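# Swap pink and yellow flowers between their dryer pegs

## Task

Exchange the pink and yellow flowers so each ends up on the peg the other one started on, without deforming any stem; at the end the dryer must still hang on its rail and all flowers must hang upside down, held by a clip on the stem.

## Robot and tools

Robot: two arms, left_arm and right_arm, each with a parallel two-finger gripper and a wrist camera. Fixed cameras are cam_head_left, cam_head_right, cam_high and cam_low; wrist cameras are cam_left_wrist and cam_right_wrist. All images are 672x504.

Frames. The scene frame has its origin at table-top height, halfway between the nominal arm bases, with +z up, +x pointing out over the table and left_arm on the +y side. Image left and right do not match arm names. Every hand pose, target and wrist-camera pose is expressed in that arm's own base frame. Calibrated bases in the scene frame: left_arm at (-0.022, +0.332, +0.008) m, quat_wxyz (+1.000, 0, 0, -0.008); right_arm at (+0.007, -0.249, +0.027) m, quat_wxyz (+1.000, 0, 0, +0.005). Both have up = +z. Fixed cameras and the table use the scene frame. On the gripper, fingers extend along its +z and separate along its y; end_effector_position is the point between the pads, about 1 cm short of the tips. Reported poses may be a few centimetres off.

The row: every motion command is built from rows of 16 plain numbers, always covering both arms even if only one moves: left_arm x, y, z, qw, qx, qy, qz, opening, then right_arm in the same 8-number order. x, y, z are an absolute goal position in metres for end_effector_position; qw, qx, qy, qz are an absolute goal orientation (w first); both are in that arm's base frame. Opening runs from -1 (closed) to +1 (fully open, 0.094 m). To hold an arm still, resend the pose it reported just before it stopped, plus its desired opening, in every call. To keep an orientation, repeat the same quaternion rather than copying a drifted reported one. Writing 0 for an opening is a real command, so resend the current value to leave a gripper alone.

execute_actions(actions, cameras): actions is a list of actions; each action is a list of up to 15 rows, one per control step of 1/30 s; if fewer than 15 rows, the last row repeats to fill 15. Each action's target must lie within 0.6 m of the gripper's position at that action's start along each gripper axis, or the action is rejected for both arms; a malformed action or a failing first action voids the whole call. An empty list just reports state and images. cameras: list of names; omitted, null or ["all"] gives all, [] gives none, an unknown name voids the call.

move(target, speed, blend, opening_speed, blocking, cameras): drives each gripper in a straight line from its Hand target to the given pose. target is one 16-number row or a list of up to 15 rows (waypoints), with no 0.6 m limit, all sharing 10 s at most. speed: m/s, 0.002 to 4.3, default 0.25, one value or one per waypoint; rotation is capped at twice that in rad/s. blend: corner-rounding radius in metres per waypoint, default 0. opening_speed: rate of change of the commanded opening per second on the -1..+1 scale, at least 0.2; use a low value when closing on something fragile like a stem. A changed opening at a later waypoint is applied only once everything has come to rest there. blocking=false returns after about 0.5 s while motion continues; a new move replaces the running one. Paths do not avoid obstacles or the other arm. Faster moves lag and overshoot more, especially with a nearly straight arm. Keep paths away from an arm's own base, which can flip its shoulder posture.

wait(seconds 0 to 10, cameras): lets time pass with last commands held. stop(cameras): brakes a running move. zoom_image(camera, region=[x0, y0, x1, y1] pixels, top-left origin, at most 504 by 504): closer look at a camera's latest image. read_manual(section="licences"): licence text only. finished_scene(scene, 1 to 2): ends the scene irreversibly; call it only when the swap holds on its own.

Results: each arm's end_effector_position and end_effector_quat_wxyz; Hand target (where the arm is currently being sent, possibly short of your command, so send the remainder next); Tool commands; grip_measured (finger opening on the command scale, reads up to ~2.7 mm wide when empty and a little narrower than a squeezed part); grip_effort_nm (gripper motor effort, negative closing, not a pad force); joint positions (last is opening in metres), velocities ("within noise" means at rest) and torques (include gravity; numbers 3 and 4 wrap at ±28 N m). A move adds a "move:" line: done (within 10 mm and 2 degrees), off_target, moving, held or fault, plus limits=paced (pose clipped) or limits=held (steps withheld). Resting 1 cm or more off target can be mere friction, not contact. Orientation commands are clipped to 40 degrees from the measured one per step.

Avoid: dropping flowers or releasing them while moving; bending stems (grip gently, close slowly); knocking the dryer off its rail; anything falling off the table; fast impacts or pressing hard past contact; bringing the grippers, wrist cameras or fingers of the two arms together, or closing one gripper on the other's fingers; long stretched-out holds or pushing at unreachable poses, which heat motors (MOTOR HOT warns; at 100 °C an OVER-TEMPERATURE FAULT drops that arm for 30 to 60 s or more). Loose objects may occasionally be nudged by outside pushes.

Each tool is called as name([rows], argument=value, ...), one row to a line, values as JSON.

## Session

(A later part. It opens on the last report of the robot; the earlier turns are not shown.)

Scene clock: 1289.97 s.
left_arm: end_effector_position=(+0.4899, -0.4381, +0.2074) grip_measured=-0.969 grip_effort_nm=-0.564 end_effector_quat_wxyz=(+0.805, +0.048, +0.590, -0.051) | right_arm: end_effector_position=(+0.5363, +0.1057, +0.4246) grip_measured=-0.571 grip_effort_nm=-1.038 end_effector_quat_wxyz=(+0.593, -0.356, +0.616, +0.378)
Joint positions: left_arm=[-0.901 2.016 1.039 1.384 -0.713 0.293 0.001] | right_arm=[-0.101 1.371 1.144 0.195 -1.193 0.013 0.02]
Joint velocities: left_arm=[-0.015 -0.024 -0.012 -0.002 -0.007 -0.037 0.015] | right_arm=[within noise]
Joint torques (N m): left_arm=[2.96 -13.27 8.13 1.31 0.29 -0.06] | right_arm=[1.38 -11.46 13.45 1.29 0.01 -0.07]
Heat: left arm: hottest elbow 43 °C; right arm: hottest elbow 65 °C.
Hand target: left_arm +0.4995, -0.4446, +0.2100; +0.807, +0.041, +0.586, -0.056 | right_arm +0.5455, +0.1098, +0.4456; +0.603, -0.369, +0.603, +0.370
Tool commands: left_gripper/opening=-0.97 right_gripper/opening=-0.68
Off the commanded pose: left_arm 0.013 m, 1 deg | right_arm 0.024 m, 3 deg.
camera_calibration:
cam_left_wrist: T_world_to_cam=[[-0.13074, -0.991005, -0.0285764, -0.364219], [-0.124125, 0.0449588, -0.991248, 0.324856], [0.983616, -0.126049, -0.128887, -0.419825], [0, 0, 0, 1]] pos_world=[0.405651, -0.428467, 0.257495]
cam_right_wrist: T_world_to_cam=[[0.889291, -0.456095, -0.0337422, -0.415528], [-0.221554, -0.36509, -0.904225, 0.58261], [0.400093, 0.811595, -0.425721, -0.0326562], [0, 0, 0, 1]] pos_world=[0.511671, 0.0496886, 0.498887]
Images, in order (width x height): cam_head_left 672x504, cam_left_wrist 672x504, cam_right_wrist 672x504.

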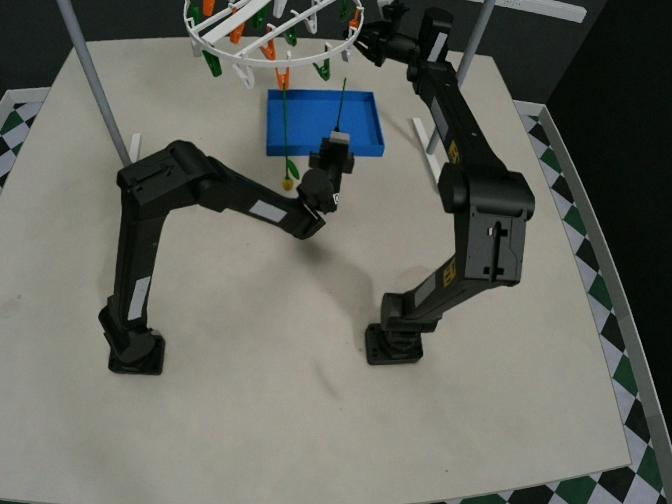

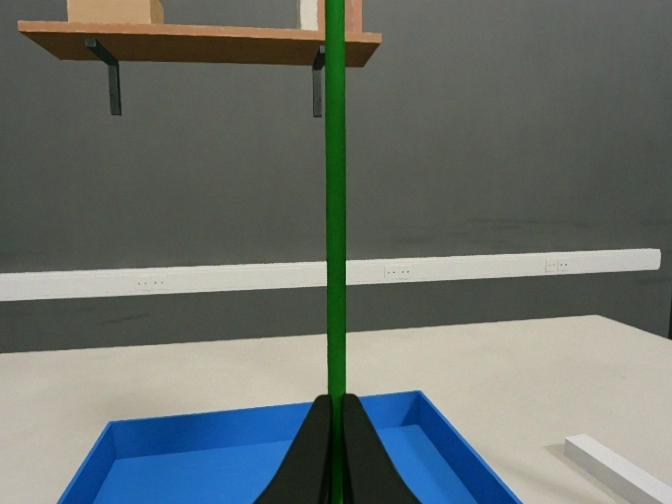

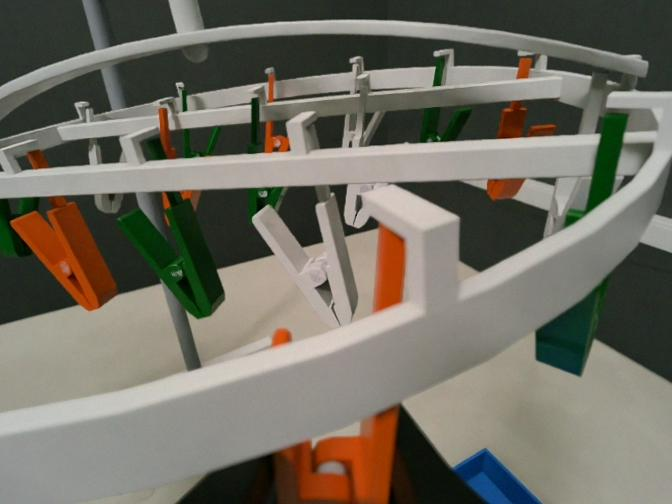

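move(target=[0.564,-0.449,0.207, 0.8071,0.0410,0.5864,-0.0564, -0.97, 0.547,0.110,0.446, 0.6029,-0.3695,0.6029,0.3695, -0.68], speed=0.1, cameras=["cam_head_left","cam_head_right","cam_right_wrist","cam_low","cam_left_wrist"])

zoom_image(camera="cam_head_left", region=[300, 0, 420, 100])

zoom_image(camera="cam_head_right", region=[280, 0, 400, 100])

zoom_image(camera="cam_low", region=[210, 100, 340, 250])

Scene clock: 1297.40 s.
left_arm: end_effector_position=(+0.5536, -0.4418, +0.2035) grip_measured=-0.967 grip_effort_nm=-0.525 end_effector_quat_wxyz=(+0.804, +0.048, +0.590, -0.050) | right_arm: end_effector_position=(+0.5363, +0.1057, +0.4246) grip_measured=-0.571 grip_effort_nm=-1.028 end_effector_quat_wxyz=(+0.593, -0.356, +0.616, +0.378)
Joint positions: left_arm=[-0.818 2.089 1.182 1.287 -0.638 0.253 0.002] | right_arm=[-0.101 1.371 1.144 0.195 -1.193 0.013 0.02]
Joint velocities: left_arm=[-0.005 -0.005 0.007 -0.002 -0.022 0.051 0.006] | right_arm=[within noise]
Joint torques (N m): left_arm=[2.9 -14.51 8.83 1.31 0.27 -0.04] | right_arm=[1.38 -11.28 13.42 1.31 0.02 -0.07]
Heat: left arm: hottest elbow 44 °C; right arm: hottest elbow 66 °C.
Hand target: left_arm +0.5633, -0.4485, +0.2069; +0.807, +0.041, +0.586, -0.056 | right_arm +0.5455, +0.1098, +0.4456; +0.603, -0.369, +0.603, +0.370
Off the commanded pose: left_arm 0.013 m, 1 deg | right_arm 0.024 m, 3 deg.
move: off_target (left_arm, right_arm)
camera_calibration:
cam_left_wrist: T_world_to_cam=[[-0.128726, -0.991219, -0.0302532, -0.360566], [-0.126281, 0.0466431, -0.990897, 0.330843], [0.983607, -0.123734, -0.131177, -0.481988], [0, 0, 0, 1]] pos_world=[0.469451, -0.432469, 0.253698]
cam_right_wrist: T_world_to_cam=[[0.889291, -0.456095, -0.0337422, -0.415528], [-0.221554, -0.36509, -0.904225, 0.58261], [0.400093, 0.811595, -0.425721, -0.0326562], [0, 0, 0, 1]] pos_world=[0.511671, 0.0496886, 0.498887]
Images, in order (width x height): cam_head_left 672x504, cam_head_right 672x504, cam_low 672x504, cam_left_wrist 672x504, cam_right_wrist 672x504.

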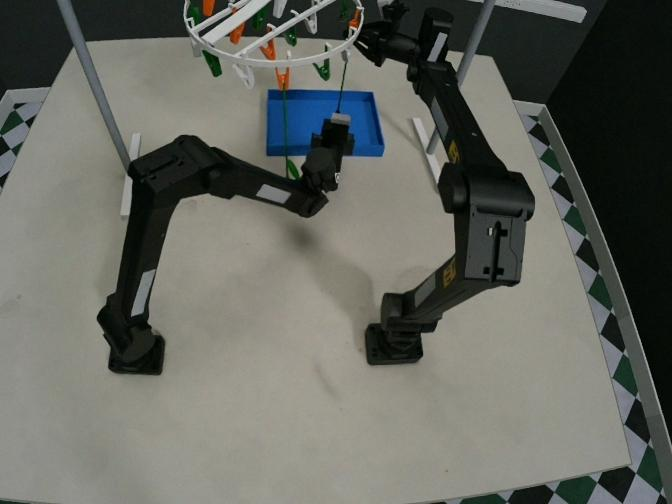

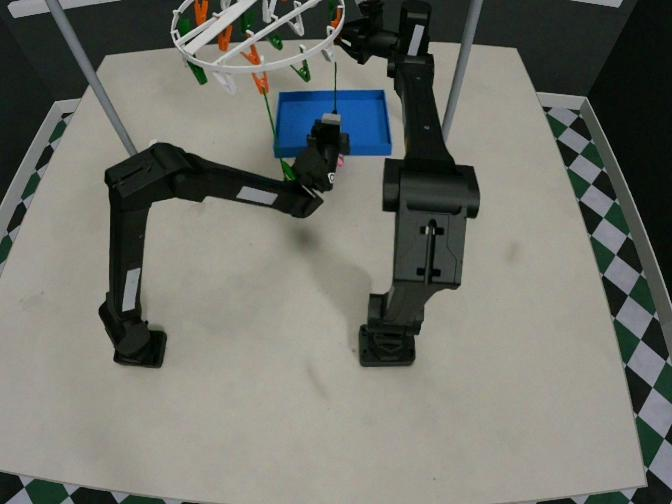

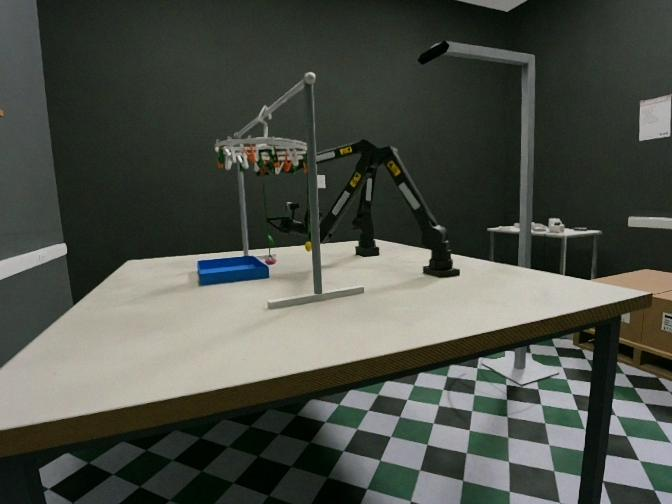

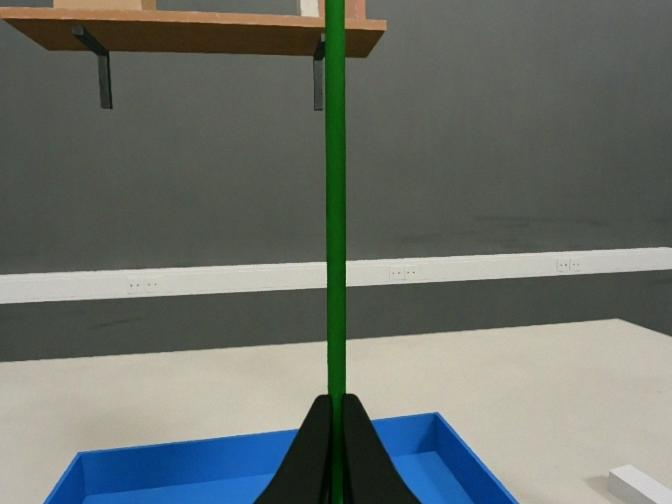

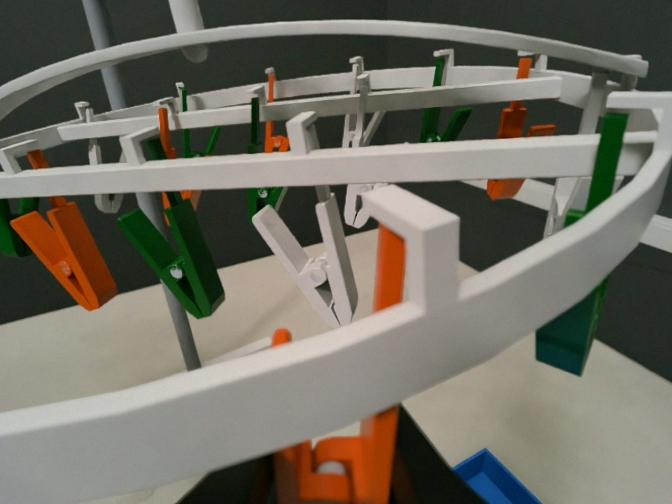

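Scaled by 4.200 from the camera's 672x504 image, which has a finer 960x720 frame.

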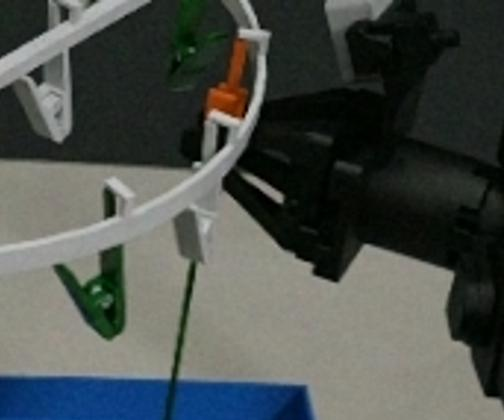

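Scaled by 4.200 from the camera's 672x504 image, which has a finer 960x720 frame.

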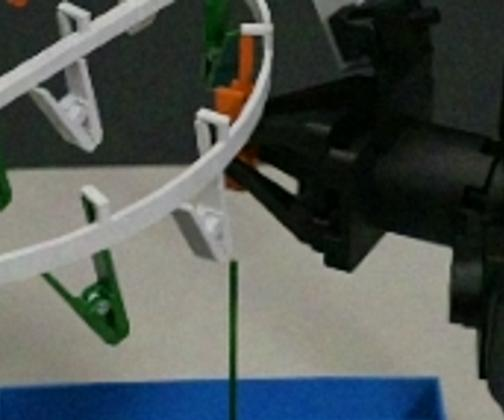

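Scaled by 3.360 from the camera's 672x504 image, which has a finer 960x720 frame.

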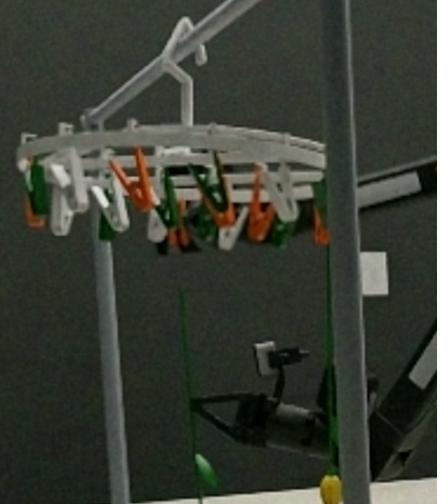

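zoom_image(camera="cam_low", region=[240, 150, 290, 195])

zoom_image(camera="cam_head_right", region=[315, 10, 365, 70])

Scaled by 10.080 from the camera's 672x504 image, which has a finer 960x720 frame.

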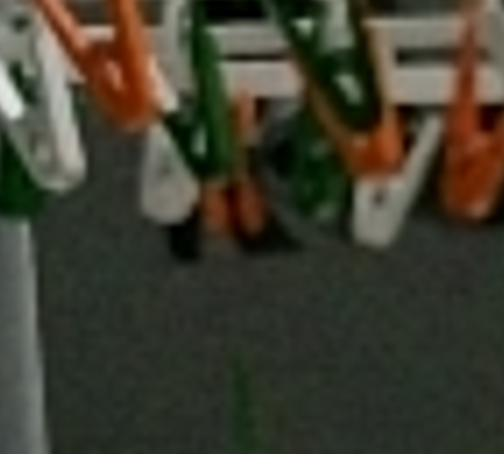

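Scaled by 8.400 from the camera's 672x504 image, which has a finer 960x720 frame.

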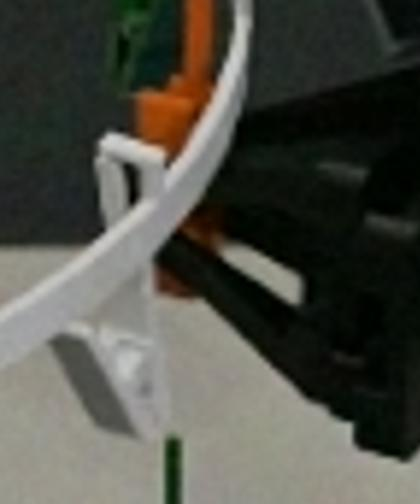

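move(target=[0.563,-0.4515,0.232, 0.8071,0.0410,0.5864,-0.0564, -0.97, 0.547,0.110,0.446, 0.6029,-0.3695,0.6029,0.3695, -0.68], speed=0.06, cameras=["cam_head_left","cam_head_right","cam_right_wrist","cam_low"])

zoom_image(camera="cam_head_left", region=[330, 10, 380, 70])

zoom_image(camera="cam_head_right", region=[315, 10, 365, 70])

zoom_image(camera="cam_low", region=[240, 150, 290, 195])

Scene clock: 1315.40 s.
left_arm: end_effector_position=(+0.5559, -0.4443, +0.1974) grip_measured=-0.968 grip_effort_nm=-0.545 end_effector_quat_wxyz=(+0.794, +0.060, +0.603, -0.042) | right_arm: end_effector_position=(+0.5363, +0.1057, +0.4246) grip_measured=-0.571 grip_effort_nm=-1.028 end_effector_quat_wxyz=(+0.593, -0.356, +0.616, +0.378)
Joint positions: left_arm=[-0.818 2.084 1.183 1.238 -0.638 0.252 0.002] | right_arm=[-0.101 1.371 1.144 0.195 -1.193 0.013 0.02]
Joint velocities: left_arm=[-0.005 0.024 0.002 -0.007 0.007 0.022 0.011] | right_arm=[within noise]
Joint torques (N m): left_arm=[2.49 -17.96 8.94 1.36 0.11 -0.05] | right_arm=[1.32 -11.22 13.46 1.28 0.02 -0.07]
Heat: left arm: hottest elbow 45 °C; right arm: hottest elbow 69 °C.
Hand target: left_arm +0.5614, -0.4501, +0.2321; +0.807, +0.041, +0.586, -0.057 | right_arm +0.5455, +0.1098, +0.4456; +0.603, -0.369, +0.603, +0.370
Off the commanded pose: left_arm 0.036 m, 4 deg | right_arm 0.024 m, 3 deg.
move: off_target (left_arm, right_arm)
camera_calibration:
cam_right_wrist: T_world_to_cam=[[0.889291, -0.456095, -0.0337422, -0.415528], [-0.221554, -0.36509, -0.904225, 0.58261], [0.400093, 0.811595, -0.425721, -0.0326562], [0, 0, 0, 1]] pos_world=[0.511671, 0.0496886, 0.498887]
Images, in order (width x height): cam_head_left 672x504, cam_head_right 672x504, cam_low 672x504, cam_right_wrist 672x504.

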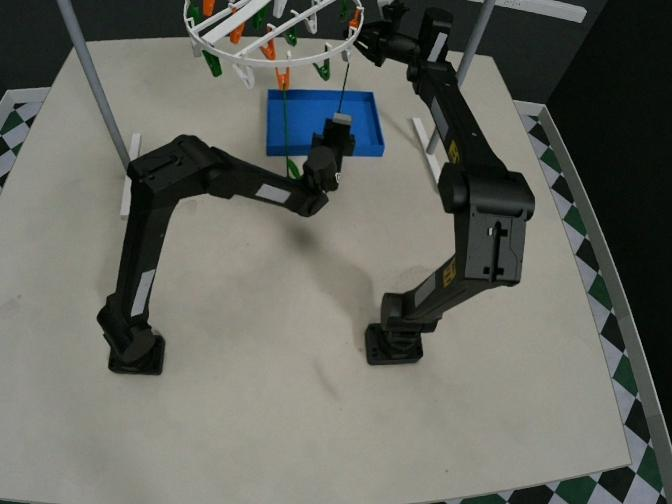

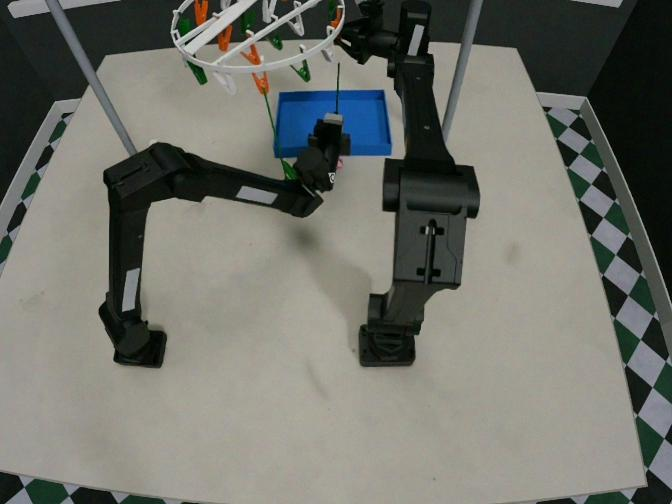

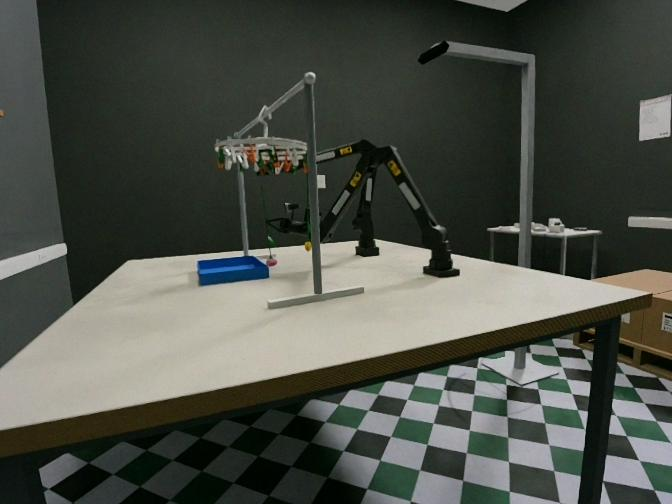

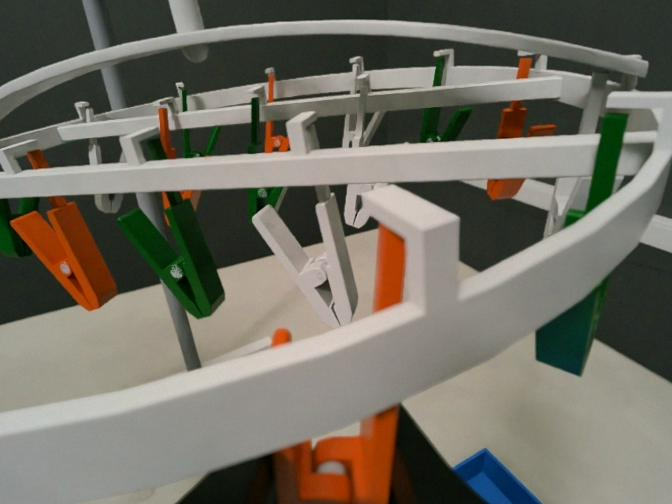

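Scaled by 8.400 from the camera's 672x504 image, which has a finer 960x720 frame.

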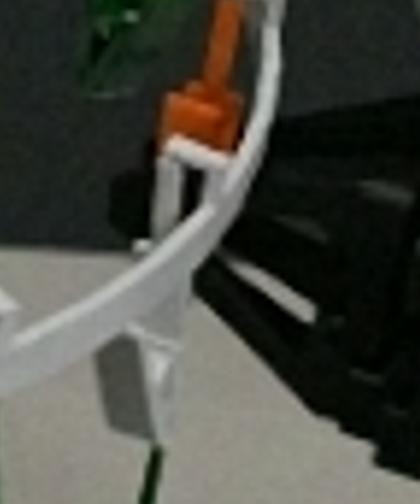

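Scaled by 8.400 from the camera's 672x504 image, which has a finer 960x720 frame.

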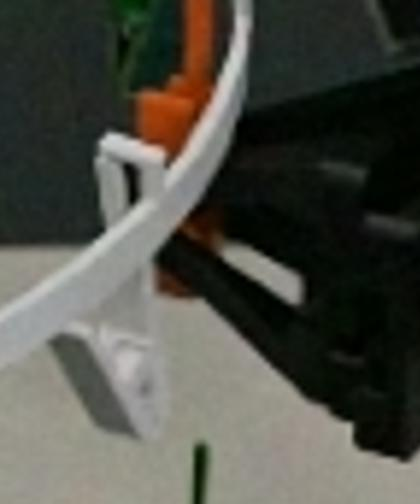

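Scaled by 10.080 from the camera's 672x504 image, which has a finer 960x720 frame.

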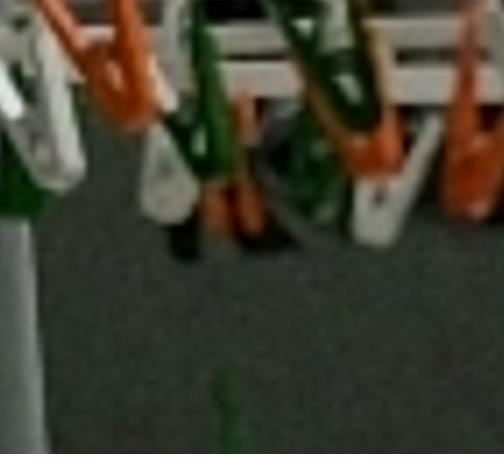

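move(target=[0.563,-0.4495,0.245, 0.8071,0.0410,0.5864,-0.0564, -0.97, 0.547,0.110,0.446, 0.6029,-0.3695,0.6029,0.3695, -0.68], speed=0.06, cameras=["cam_head_left","cam_head_right","cam_low"])

zoom_image(camera="cam_head_left", region=[330, 10, 380, 70])

zoom_image(camera="cam_head_right", region=[315, 10, 365, 70])

zoom_image(camera="cam_low", region=[240, 150, 290, 195])

Scene clock: 1320.30 s.
left_arm: end_effector_position=(+0.5557, -0.4441, +0.2125) grip_measured=-0.969 grip_effort_nm=-0.569 end_effector_quat_wxyz=(+0.795, +0.059, +0.602, -0.043) | right_arm: end_effector_position=(+0.5363, +0.1057, +0.4246) grip_measured=-0.571 grip_effort_nm=-1.033 end_effector_quat_wxyz=(+0.593, -0.356, +0.616, +0.378)
Joint positions: left_arm=[-0.818 2.054 1.183 1.211 -0.638 0.252 0.001] | right_arm=[-0.101 1.371 1.144 0.195 -1.193 0.013 0.02]
Joint velocities: left_arm=[-0.015 -0.015 0.007 -0.017 -0.051 -0.022 0.014] | right_arm=[within noise]
Joint torques (N m): left_arm=[2.73 -17.67 9.02 1.4 0.18 -0.05] | right_arm=[1.26 -11.16 13.41 1.33 0.01 -0.06]
Heat: left arm: hottest elbow 45 °C; right arm: hottest elbow 69 °C.
Hand target: left_arm +0.5616, -0.4483, +0.2452; +0.807, +0.041, +0.586, -0.057 | right_arm +0.5455, +0.1098, +0.4456; +0.603, -0.369, +0.603, +0.370
Off the commanded pose: left_arm 0.034 m, 3 deg | right_arm 0.024 m, 3 deg.
move: off_target (left_arm, right_arm)
Images, in order (width x height): cam_head_left 672x504, cam_head_right 672x504, cam_low 672x504.

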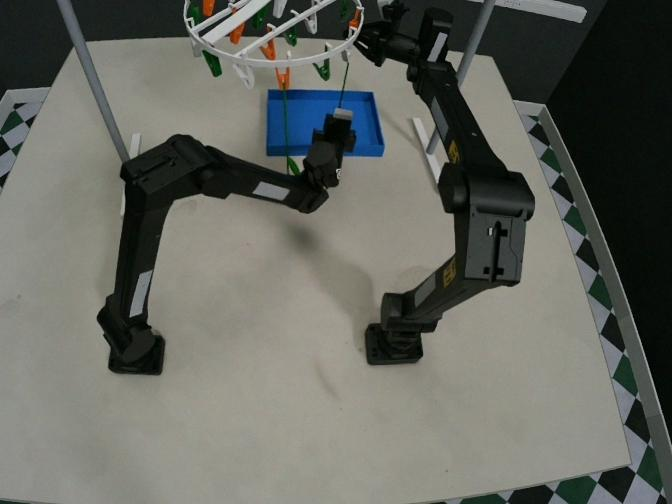

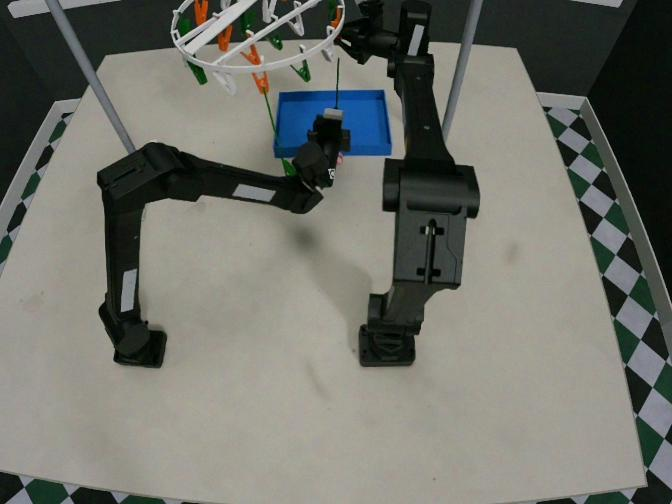

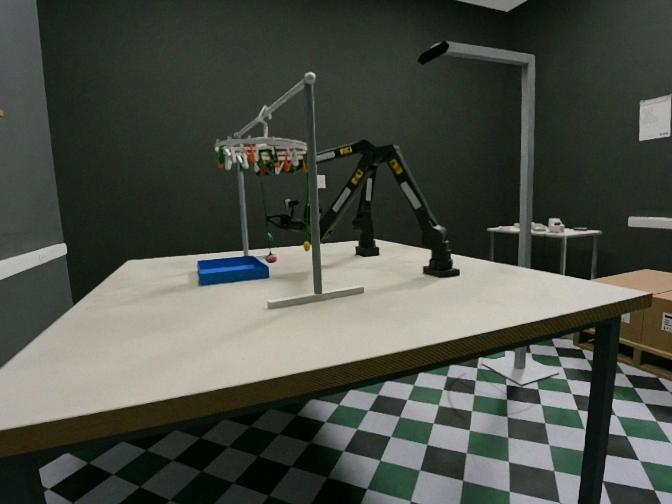

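Scaled by 8.400 from the camera's 672x504 image, which has a finer 960x720 frame.

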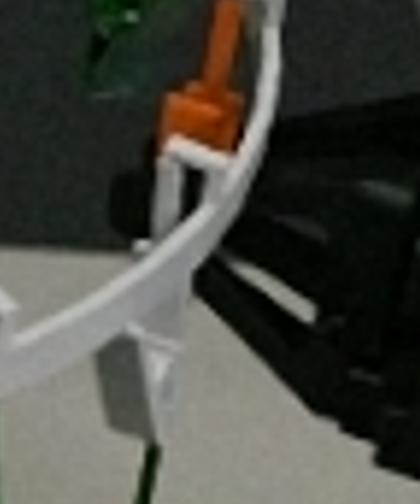

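Scaled by 8.400 from the camera's 672x504 image, which has a finer 960x720 frame.

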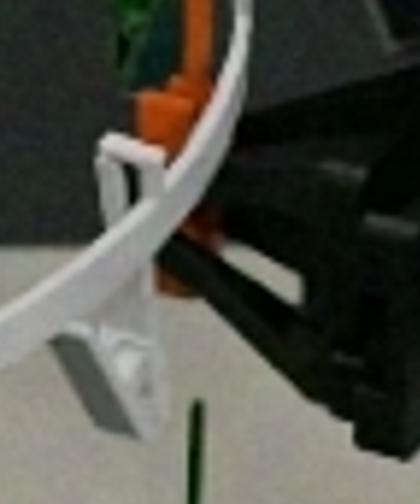

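Scaled by 10.080 from the camera's 672x504 image, which has a finer 960x720 frame.

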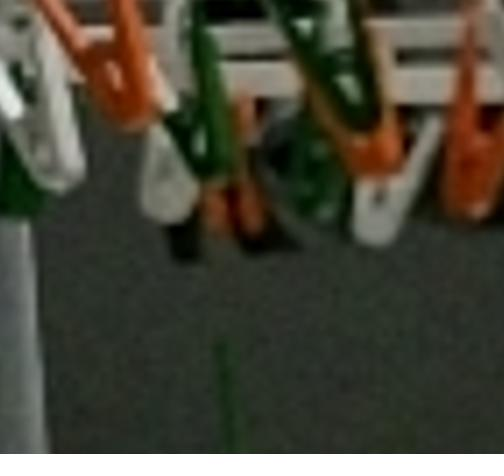

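move(target=[0.556,-0.4495,0.268, 0.8071,0.0410,0.5864,-0.0564, -0.97, 0.547,0.110,0.446, 0.6029,-0.3695,0.6029,0.3695, -0.68], speed=0.06, cameras=["cam_head_left","cam_head_right","cam_low","cam_right_wrist"])

zoom_image(camera="cam_head_left", region=[330, 10, 380, 70])

zoom_image(camera="cam_head_right", region=[315, 10, 365, 70])

zoom_image(camera="cam_low", region=[240, 150, 290, 195])

Scene clock: 1328.97 s.
left_arm: end_effector_position=(+0.5544, -0.4417, +0.2405) grip_measured=-0.970 grip_effort_nm=-0.530 end_effector_quat_wxyz=(+0.798, +0.054, +0.599, -0.044) | right_arm: end_effector_position=(+0.5363, +0.1057, +0.4246) grip_measured=-0.571 grip_effort_nm=-1.028 end_effector_quat_wxyz=(+0.593, -0.356, +0.616, +0.378)
Joint positions: left_arm=[-0.818 2.001 1.183 1.17 -0.643 0.252 0.001] | right_arm=[-0.101 1.371 1.144 0.195 -1.193 0.013 0.02]
Joint velocities: within noise
Joint torques (N m): left_arm=[2.08 -17.2 8.84 1.4 0.06 -0.01] | right_arm=[1.2 -11.22 13.48 1.32 0 -0.06]
Heat: left arm: hottest elbow 45 °C; right arm: hottest elbow 70 °C.
Hand target: left_arm +0.5551, -0.4487, +0.2679; +0.807, +0.041, +0.586, -0.057 | right_arm +0.5455, +0.1098, +0.4456; +0.603, -0.369, +0.603, +0.370
Off the commanded pose: left_arm 0.029 m, 3 deg | right_arm 0.024 m, 3 deg.
move: off_target (left_arm, right_arm)
camera_calibration:
cam_right_wrist: T_world_to_cam=[[0.889291, -0.456095, -0.0337422, -0.415528], [-0.221554, -0.36509, -0.904225, 0.58261], [0.400093, 0.811595, -0.425721, -0.0326562], [0, 0, 0, 1]] pos_world=[0.511671, 0.0496886, 0.498887]
Images, in order (width x height): cam_head_left 672x504, cam_head_right 672x504, cam_low 672x504, cam_right_wrist 672x504.

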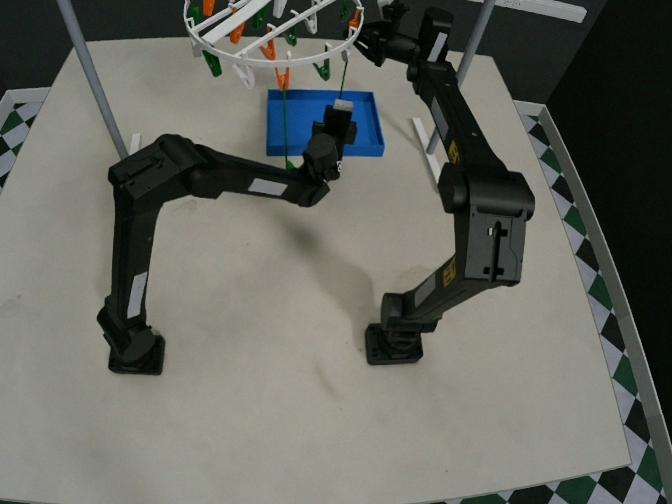

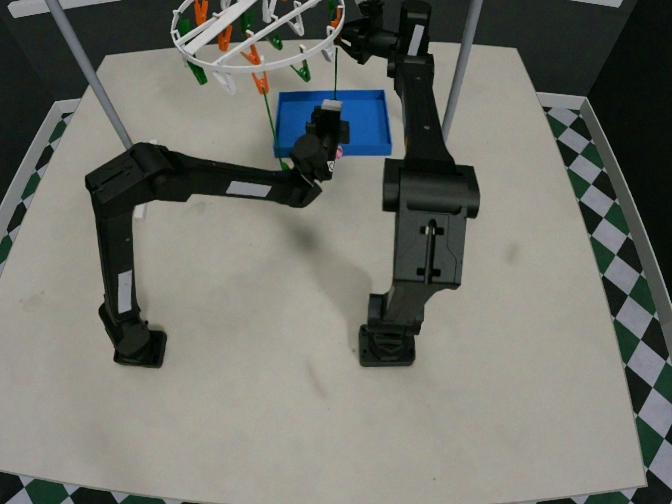

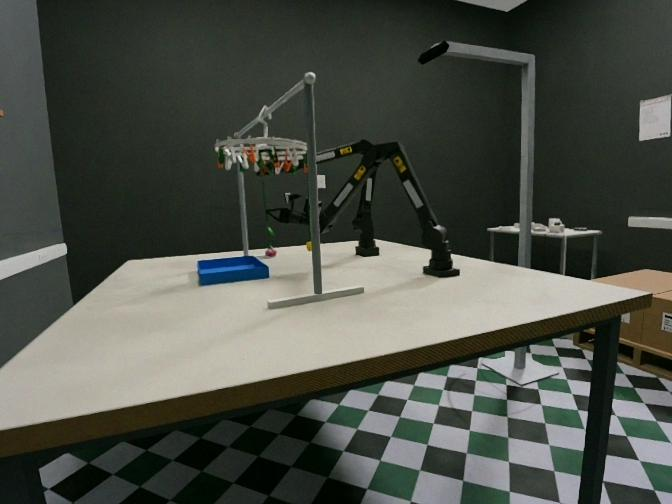

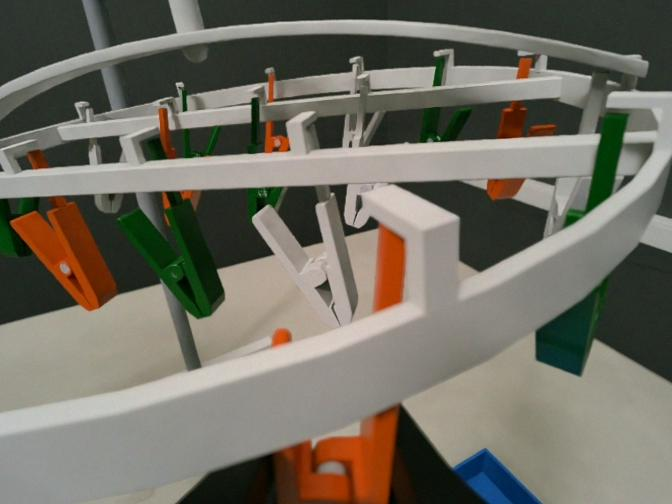

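Scaled by 8.400 from the camera's 672x504 image, which has a finer 960x720 frame.

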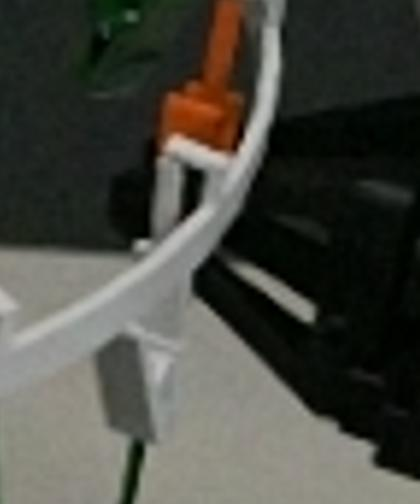

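Scaled by 8.400 from the camera's 672x504 image, which has a finer 960x720 frame.

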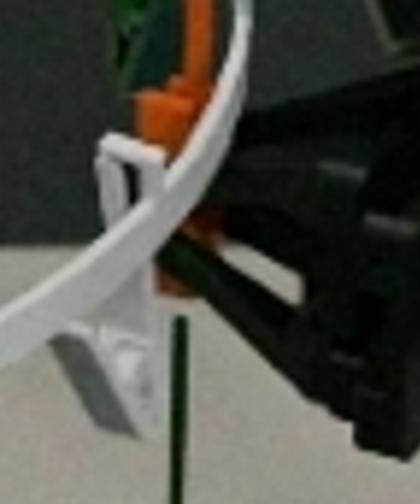

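Scaled by 10.080 from the camera's 672x504 image, which has a finer 960x720 frame.

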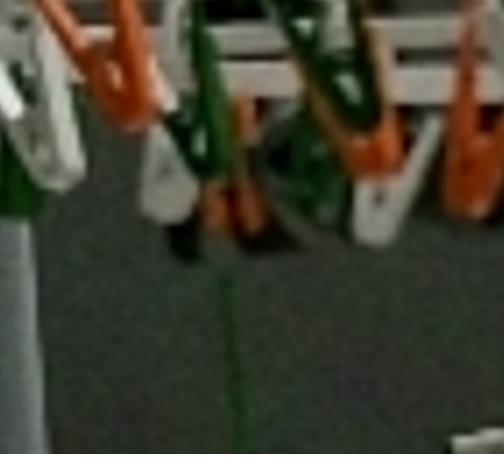

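move(target=[0.551,-0.4533,0.272, 0.8071,0.0410,0.5864,-0.0564, -0.97, 0.547,0.110,0.446, 0.6029,-0.3695,0.6029,0.3695, -0.68], speed=0.06, cameras=["cam_head_right","cam_low"])

zoom_image(camera="cam_head_right", region=[315, 10, 365, 70])

zoom_image(camera="cam_low", region=[240, 150, 290, 195])

Scene clock: 1333.97 s.
left_arm: end_effector_position=(+0.5516, -0.4442, +0.2406) grip_measured=-0.970 grip_effort_nm=-0.711 end_effector_quat_wxyz=(+0.796, +0.053, +0.601, -0.043) | right_arm: end_effector_position=(+0.5363, +0.1057, +0.4246) grip_measured=-0.571 grip_effort_nm=-1.043 end_effector_quat_wxyz=(+0.593, -0.356, +0.616, +0.378)
Joint positions: left_arm=[-0.825 1.999 1.183 1.166 -0.653 0.252 0.001] | right_arm=[-0.101 1.371 1.144 0.195 -1.193 0.013 0.02]
Joint velocities: left_arm=[-0.005 -0.024 0.007 0.007 0.051 -0.022 -0.006] | right_arm=[within noise]
Joint torques (N m): left_arm=[1.9 -17.49 8.79 1.37 0.06 0.05] | right_arm=[1.26 -11.46 13.44 1.32 0.03 -0.07]
Heat: left arm: hottest elbow 46 °C; right arm: hottest elbow 71 °C.
Hand target: left_arm +0.5501, -0.4522, +0.2719; +0.807, +0.041, +0.586, -0.057 | right_arm +0.5455, +0.1098, +0.4456; +0.603, -0.369, +0.603, +0.370
Off the commanded pose: left_arm 0.033 m, 3 deg | right_arm 0.024 m, 3 deg.
move: off_target (left_arm, right_arm)
Images, in order (width x height): cam_head_right 672x504, cam_low 672x504.

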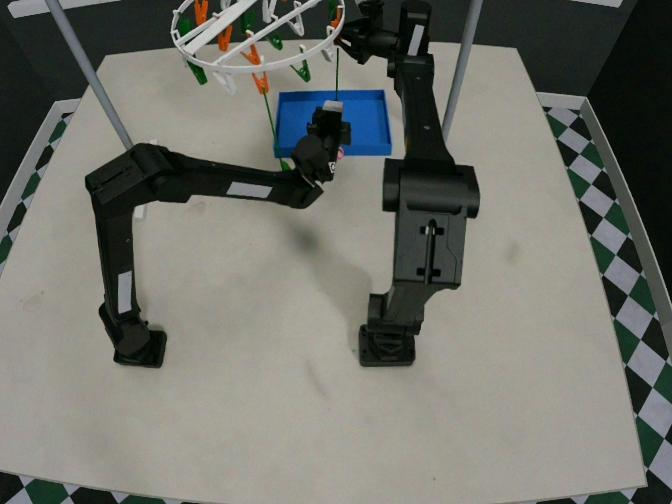

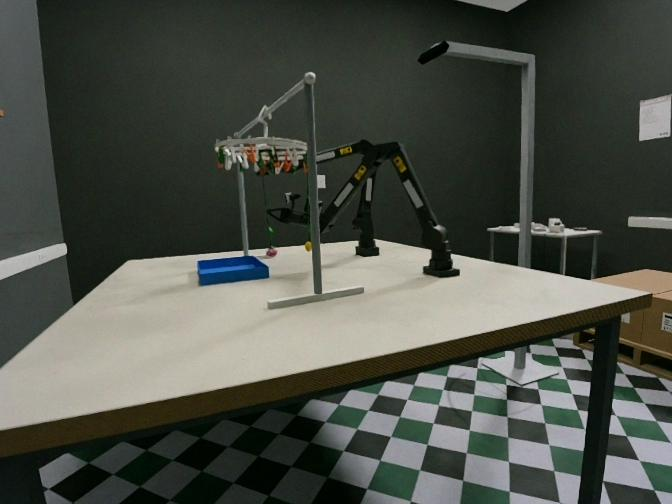

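Scaled by 8.400 from the camera's 672x504 image, which has a finer 960x720 frame.

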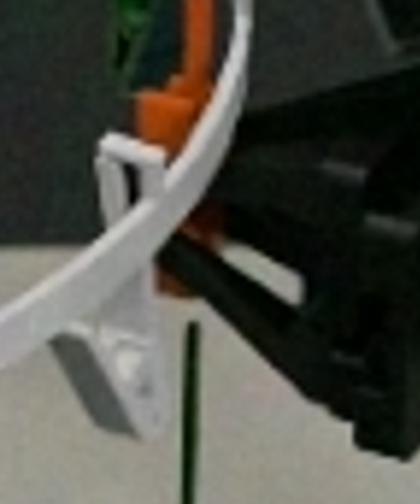

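Scaled by 10.080 from the camera's 672x504 image, which has a finer 960x720 frame.

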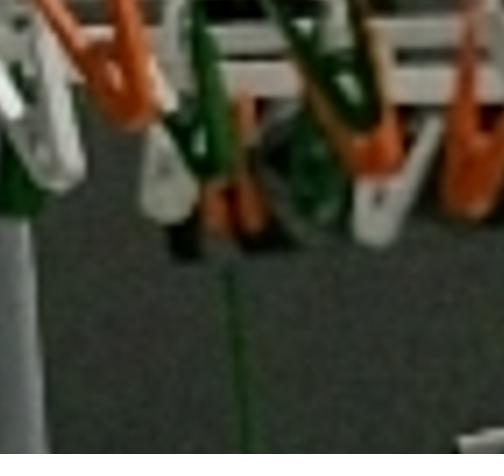

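move(target=[0.5495,-0.4537,0.288, 0.8071,0.0410,0.5864,-0.0564, -0.97, 0.547,0.110,0.446, 0.6029,-0.3695,0.6029,0.3695, -0.68], speed=0.05, cameras=["cam_head_right","cam_low","cam_right_wrist"])

zoom_image(camera="cam_head_right", region=[315, 10, 365, 70])

zoom_image(camera="cam_low", region=[240, 150, 290, 195])

zoom_image(camera="cam_right_wrist", region=[230, 350, 430, 504])

Scene clock: 1339.97 s.
left_arm: end_effector_position=(+0.5496, -0.4442, +0.2553) grip_measured=-0.970 grip_effort_nm=-0.379 end_effector_quat_wxyz=(+0.796, +0.053, +0.602, -0.043) | right_arm: end_effector_position=(+0.5365, +0.1056, +0.4252) grip_measured=-0.571 grip_effort_nm=-1.028 end_effector_quat_wxyz=(+0.593, -0.356, +0.615, +0.377)
Joint positions: left_arm=[-0.828 1.967 1.183 1.133 -0.655 0.252 0.001] | right_arm=[-0.101 1.371 1.145 0.195 -1.192 0.013 0.02]
Joint velocities: left_arm=[-0.015 -0.005 0.002 -0.007 0.037 0.095 0.004] | right_arm=[within noise]
Joint torques (N m): left_arm=[1.85 -17.38 9.28 1.42 0.07 0.08] | right_arm=[1.44 -11.34 13.37 1.28 0.01 -0.07]
Heat: left arm: hottest elbow 46 °C; right arm: hottest elbow 71 °C.
Hand target: left_arm +0.5483, -0.4526, +0.2881; +0.807, +0.041, +0.586, -0.057 | right_arm +0.5456, +0.1098, +0.4455; +0.603, -0.369, +0.603, +0.370
Off the commanded pose: left_arm 0.034 m, 3 deg | right_arm 0.024 m, 3 deg.
move: off_target (left_arm, right_arm)
camera_calibration:
cam_right_wrist: T_world_to_cam=[[0.889164, -0.456424, -0.0326332, -0.415984], [-0.220649, -0.365185, -0.904408, 0.582696], [0.400876, 0.811368, -0.425418, -0.032983], [0, 0, 0, 1]] pos_world=[0.511671, 0.0496881, 0.499389]
Images, in order (width x height): cam_head_right 672x504, cam_low 672x504, cam_right_wrist 672x504.

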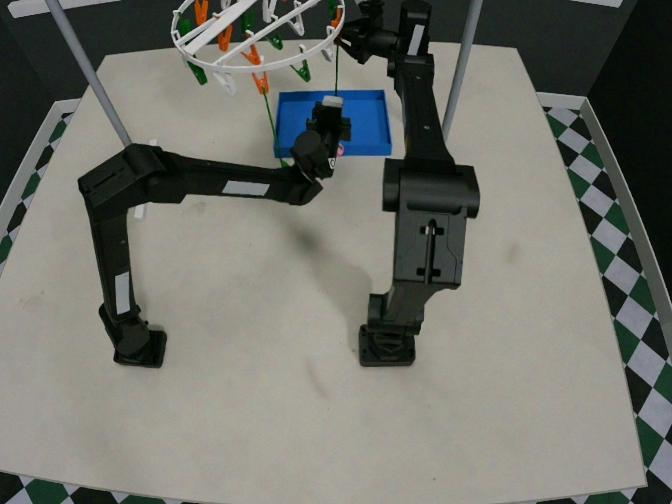

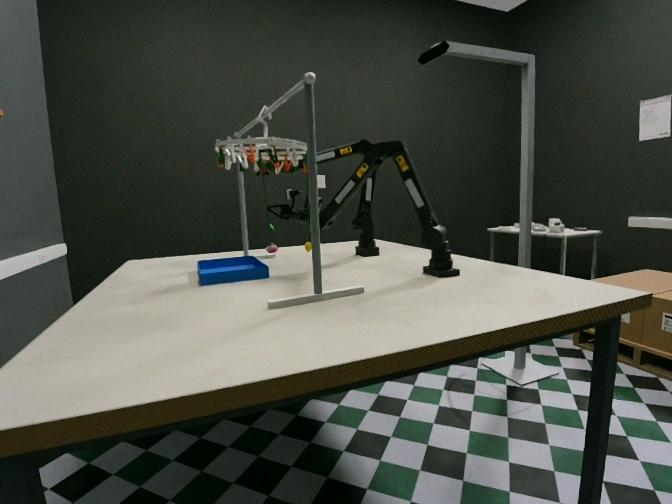

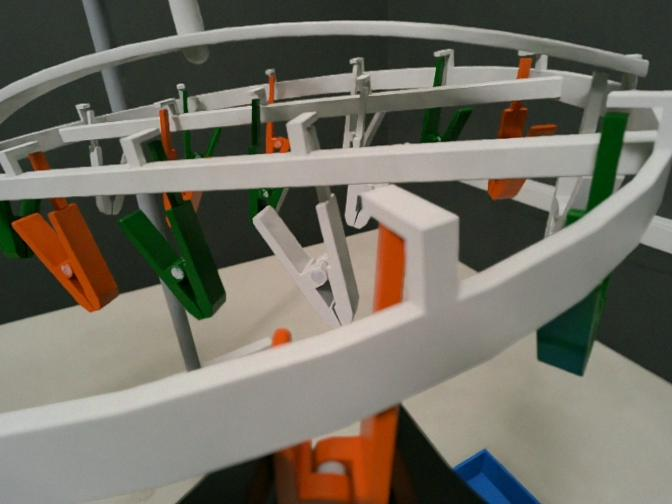

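Scaled by 8.400 from the camera's 672x504 image, which has a finer 960x720 frame.

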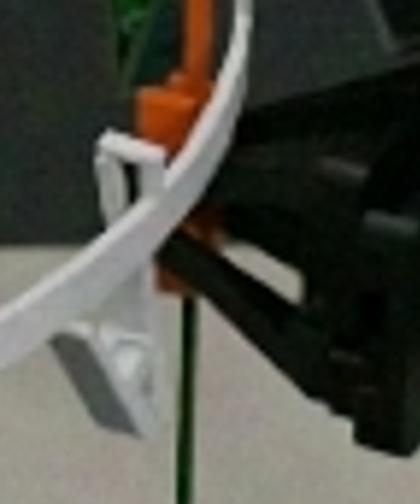

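Scaled by 10.080 from the camera's 672x504 image, which has a finer 960x720 frame.

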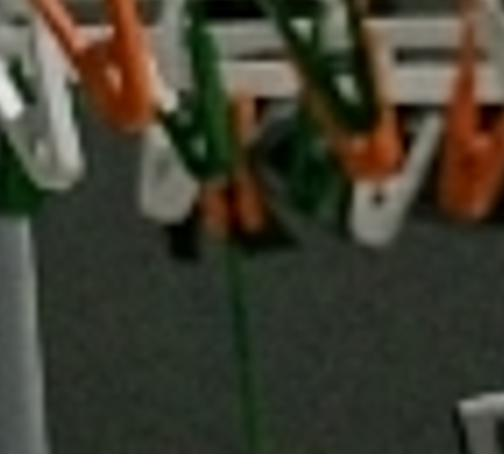

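Scaled by 2.520 from the camera's 672x504 image, which has a finer 960x720 frame.

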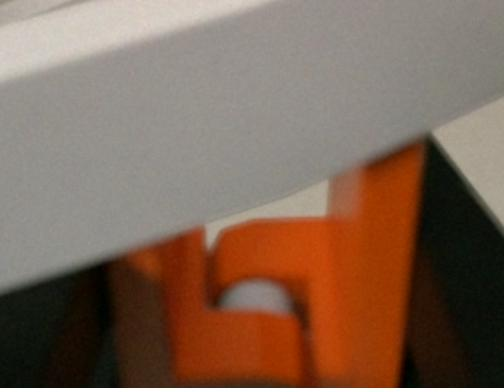

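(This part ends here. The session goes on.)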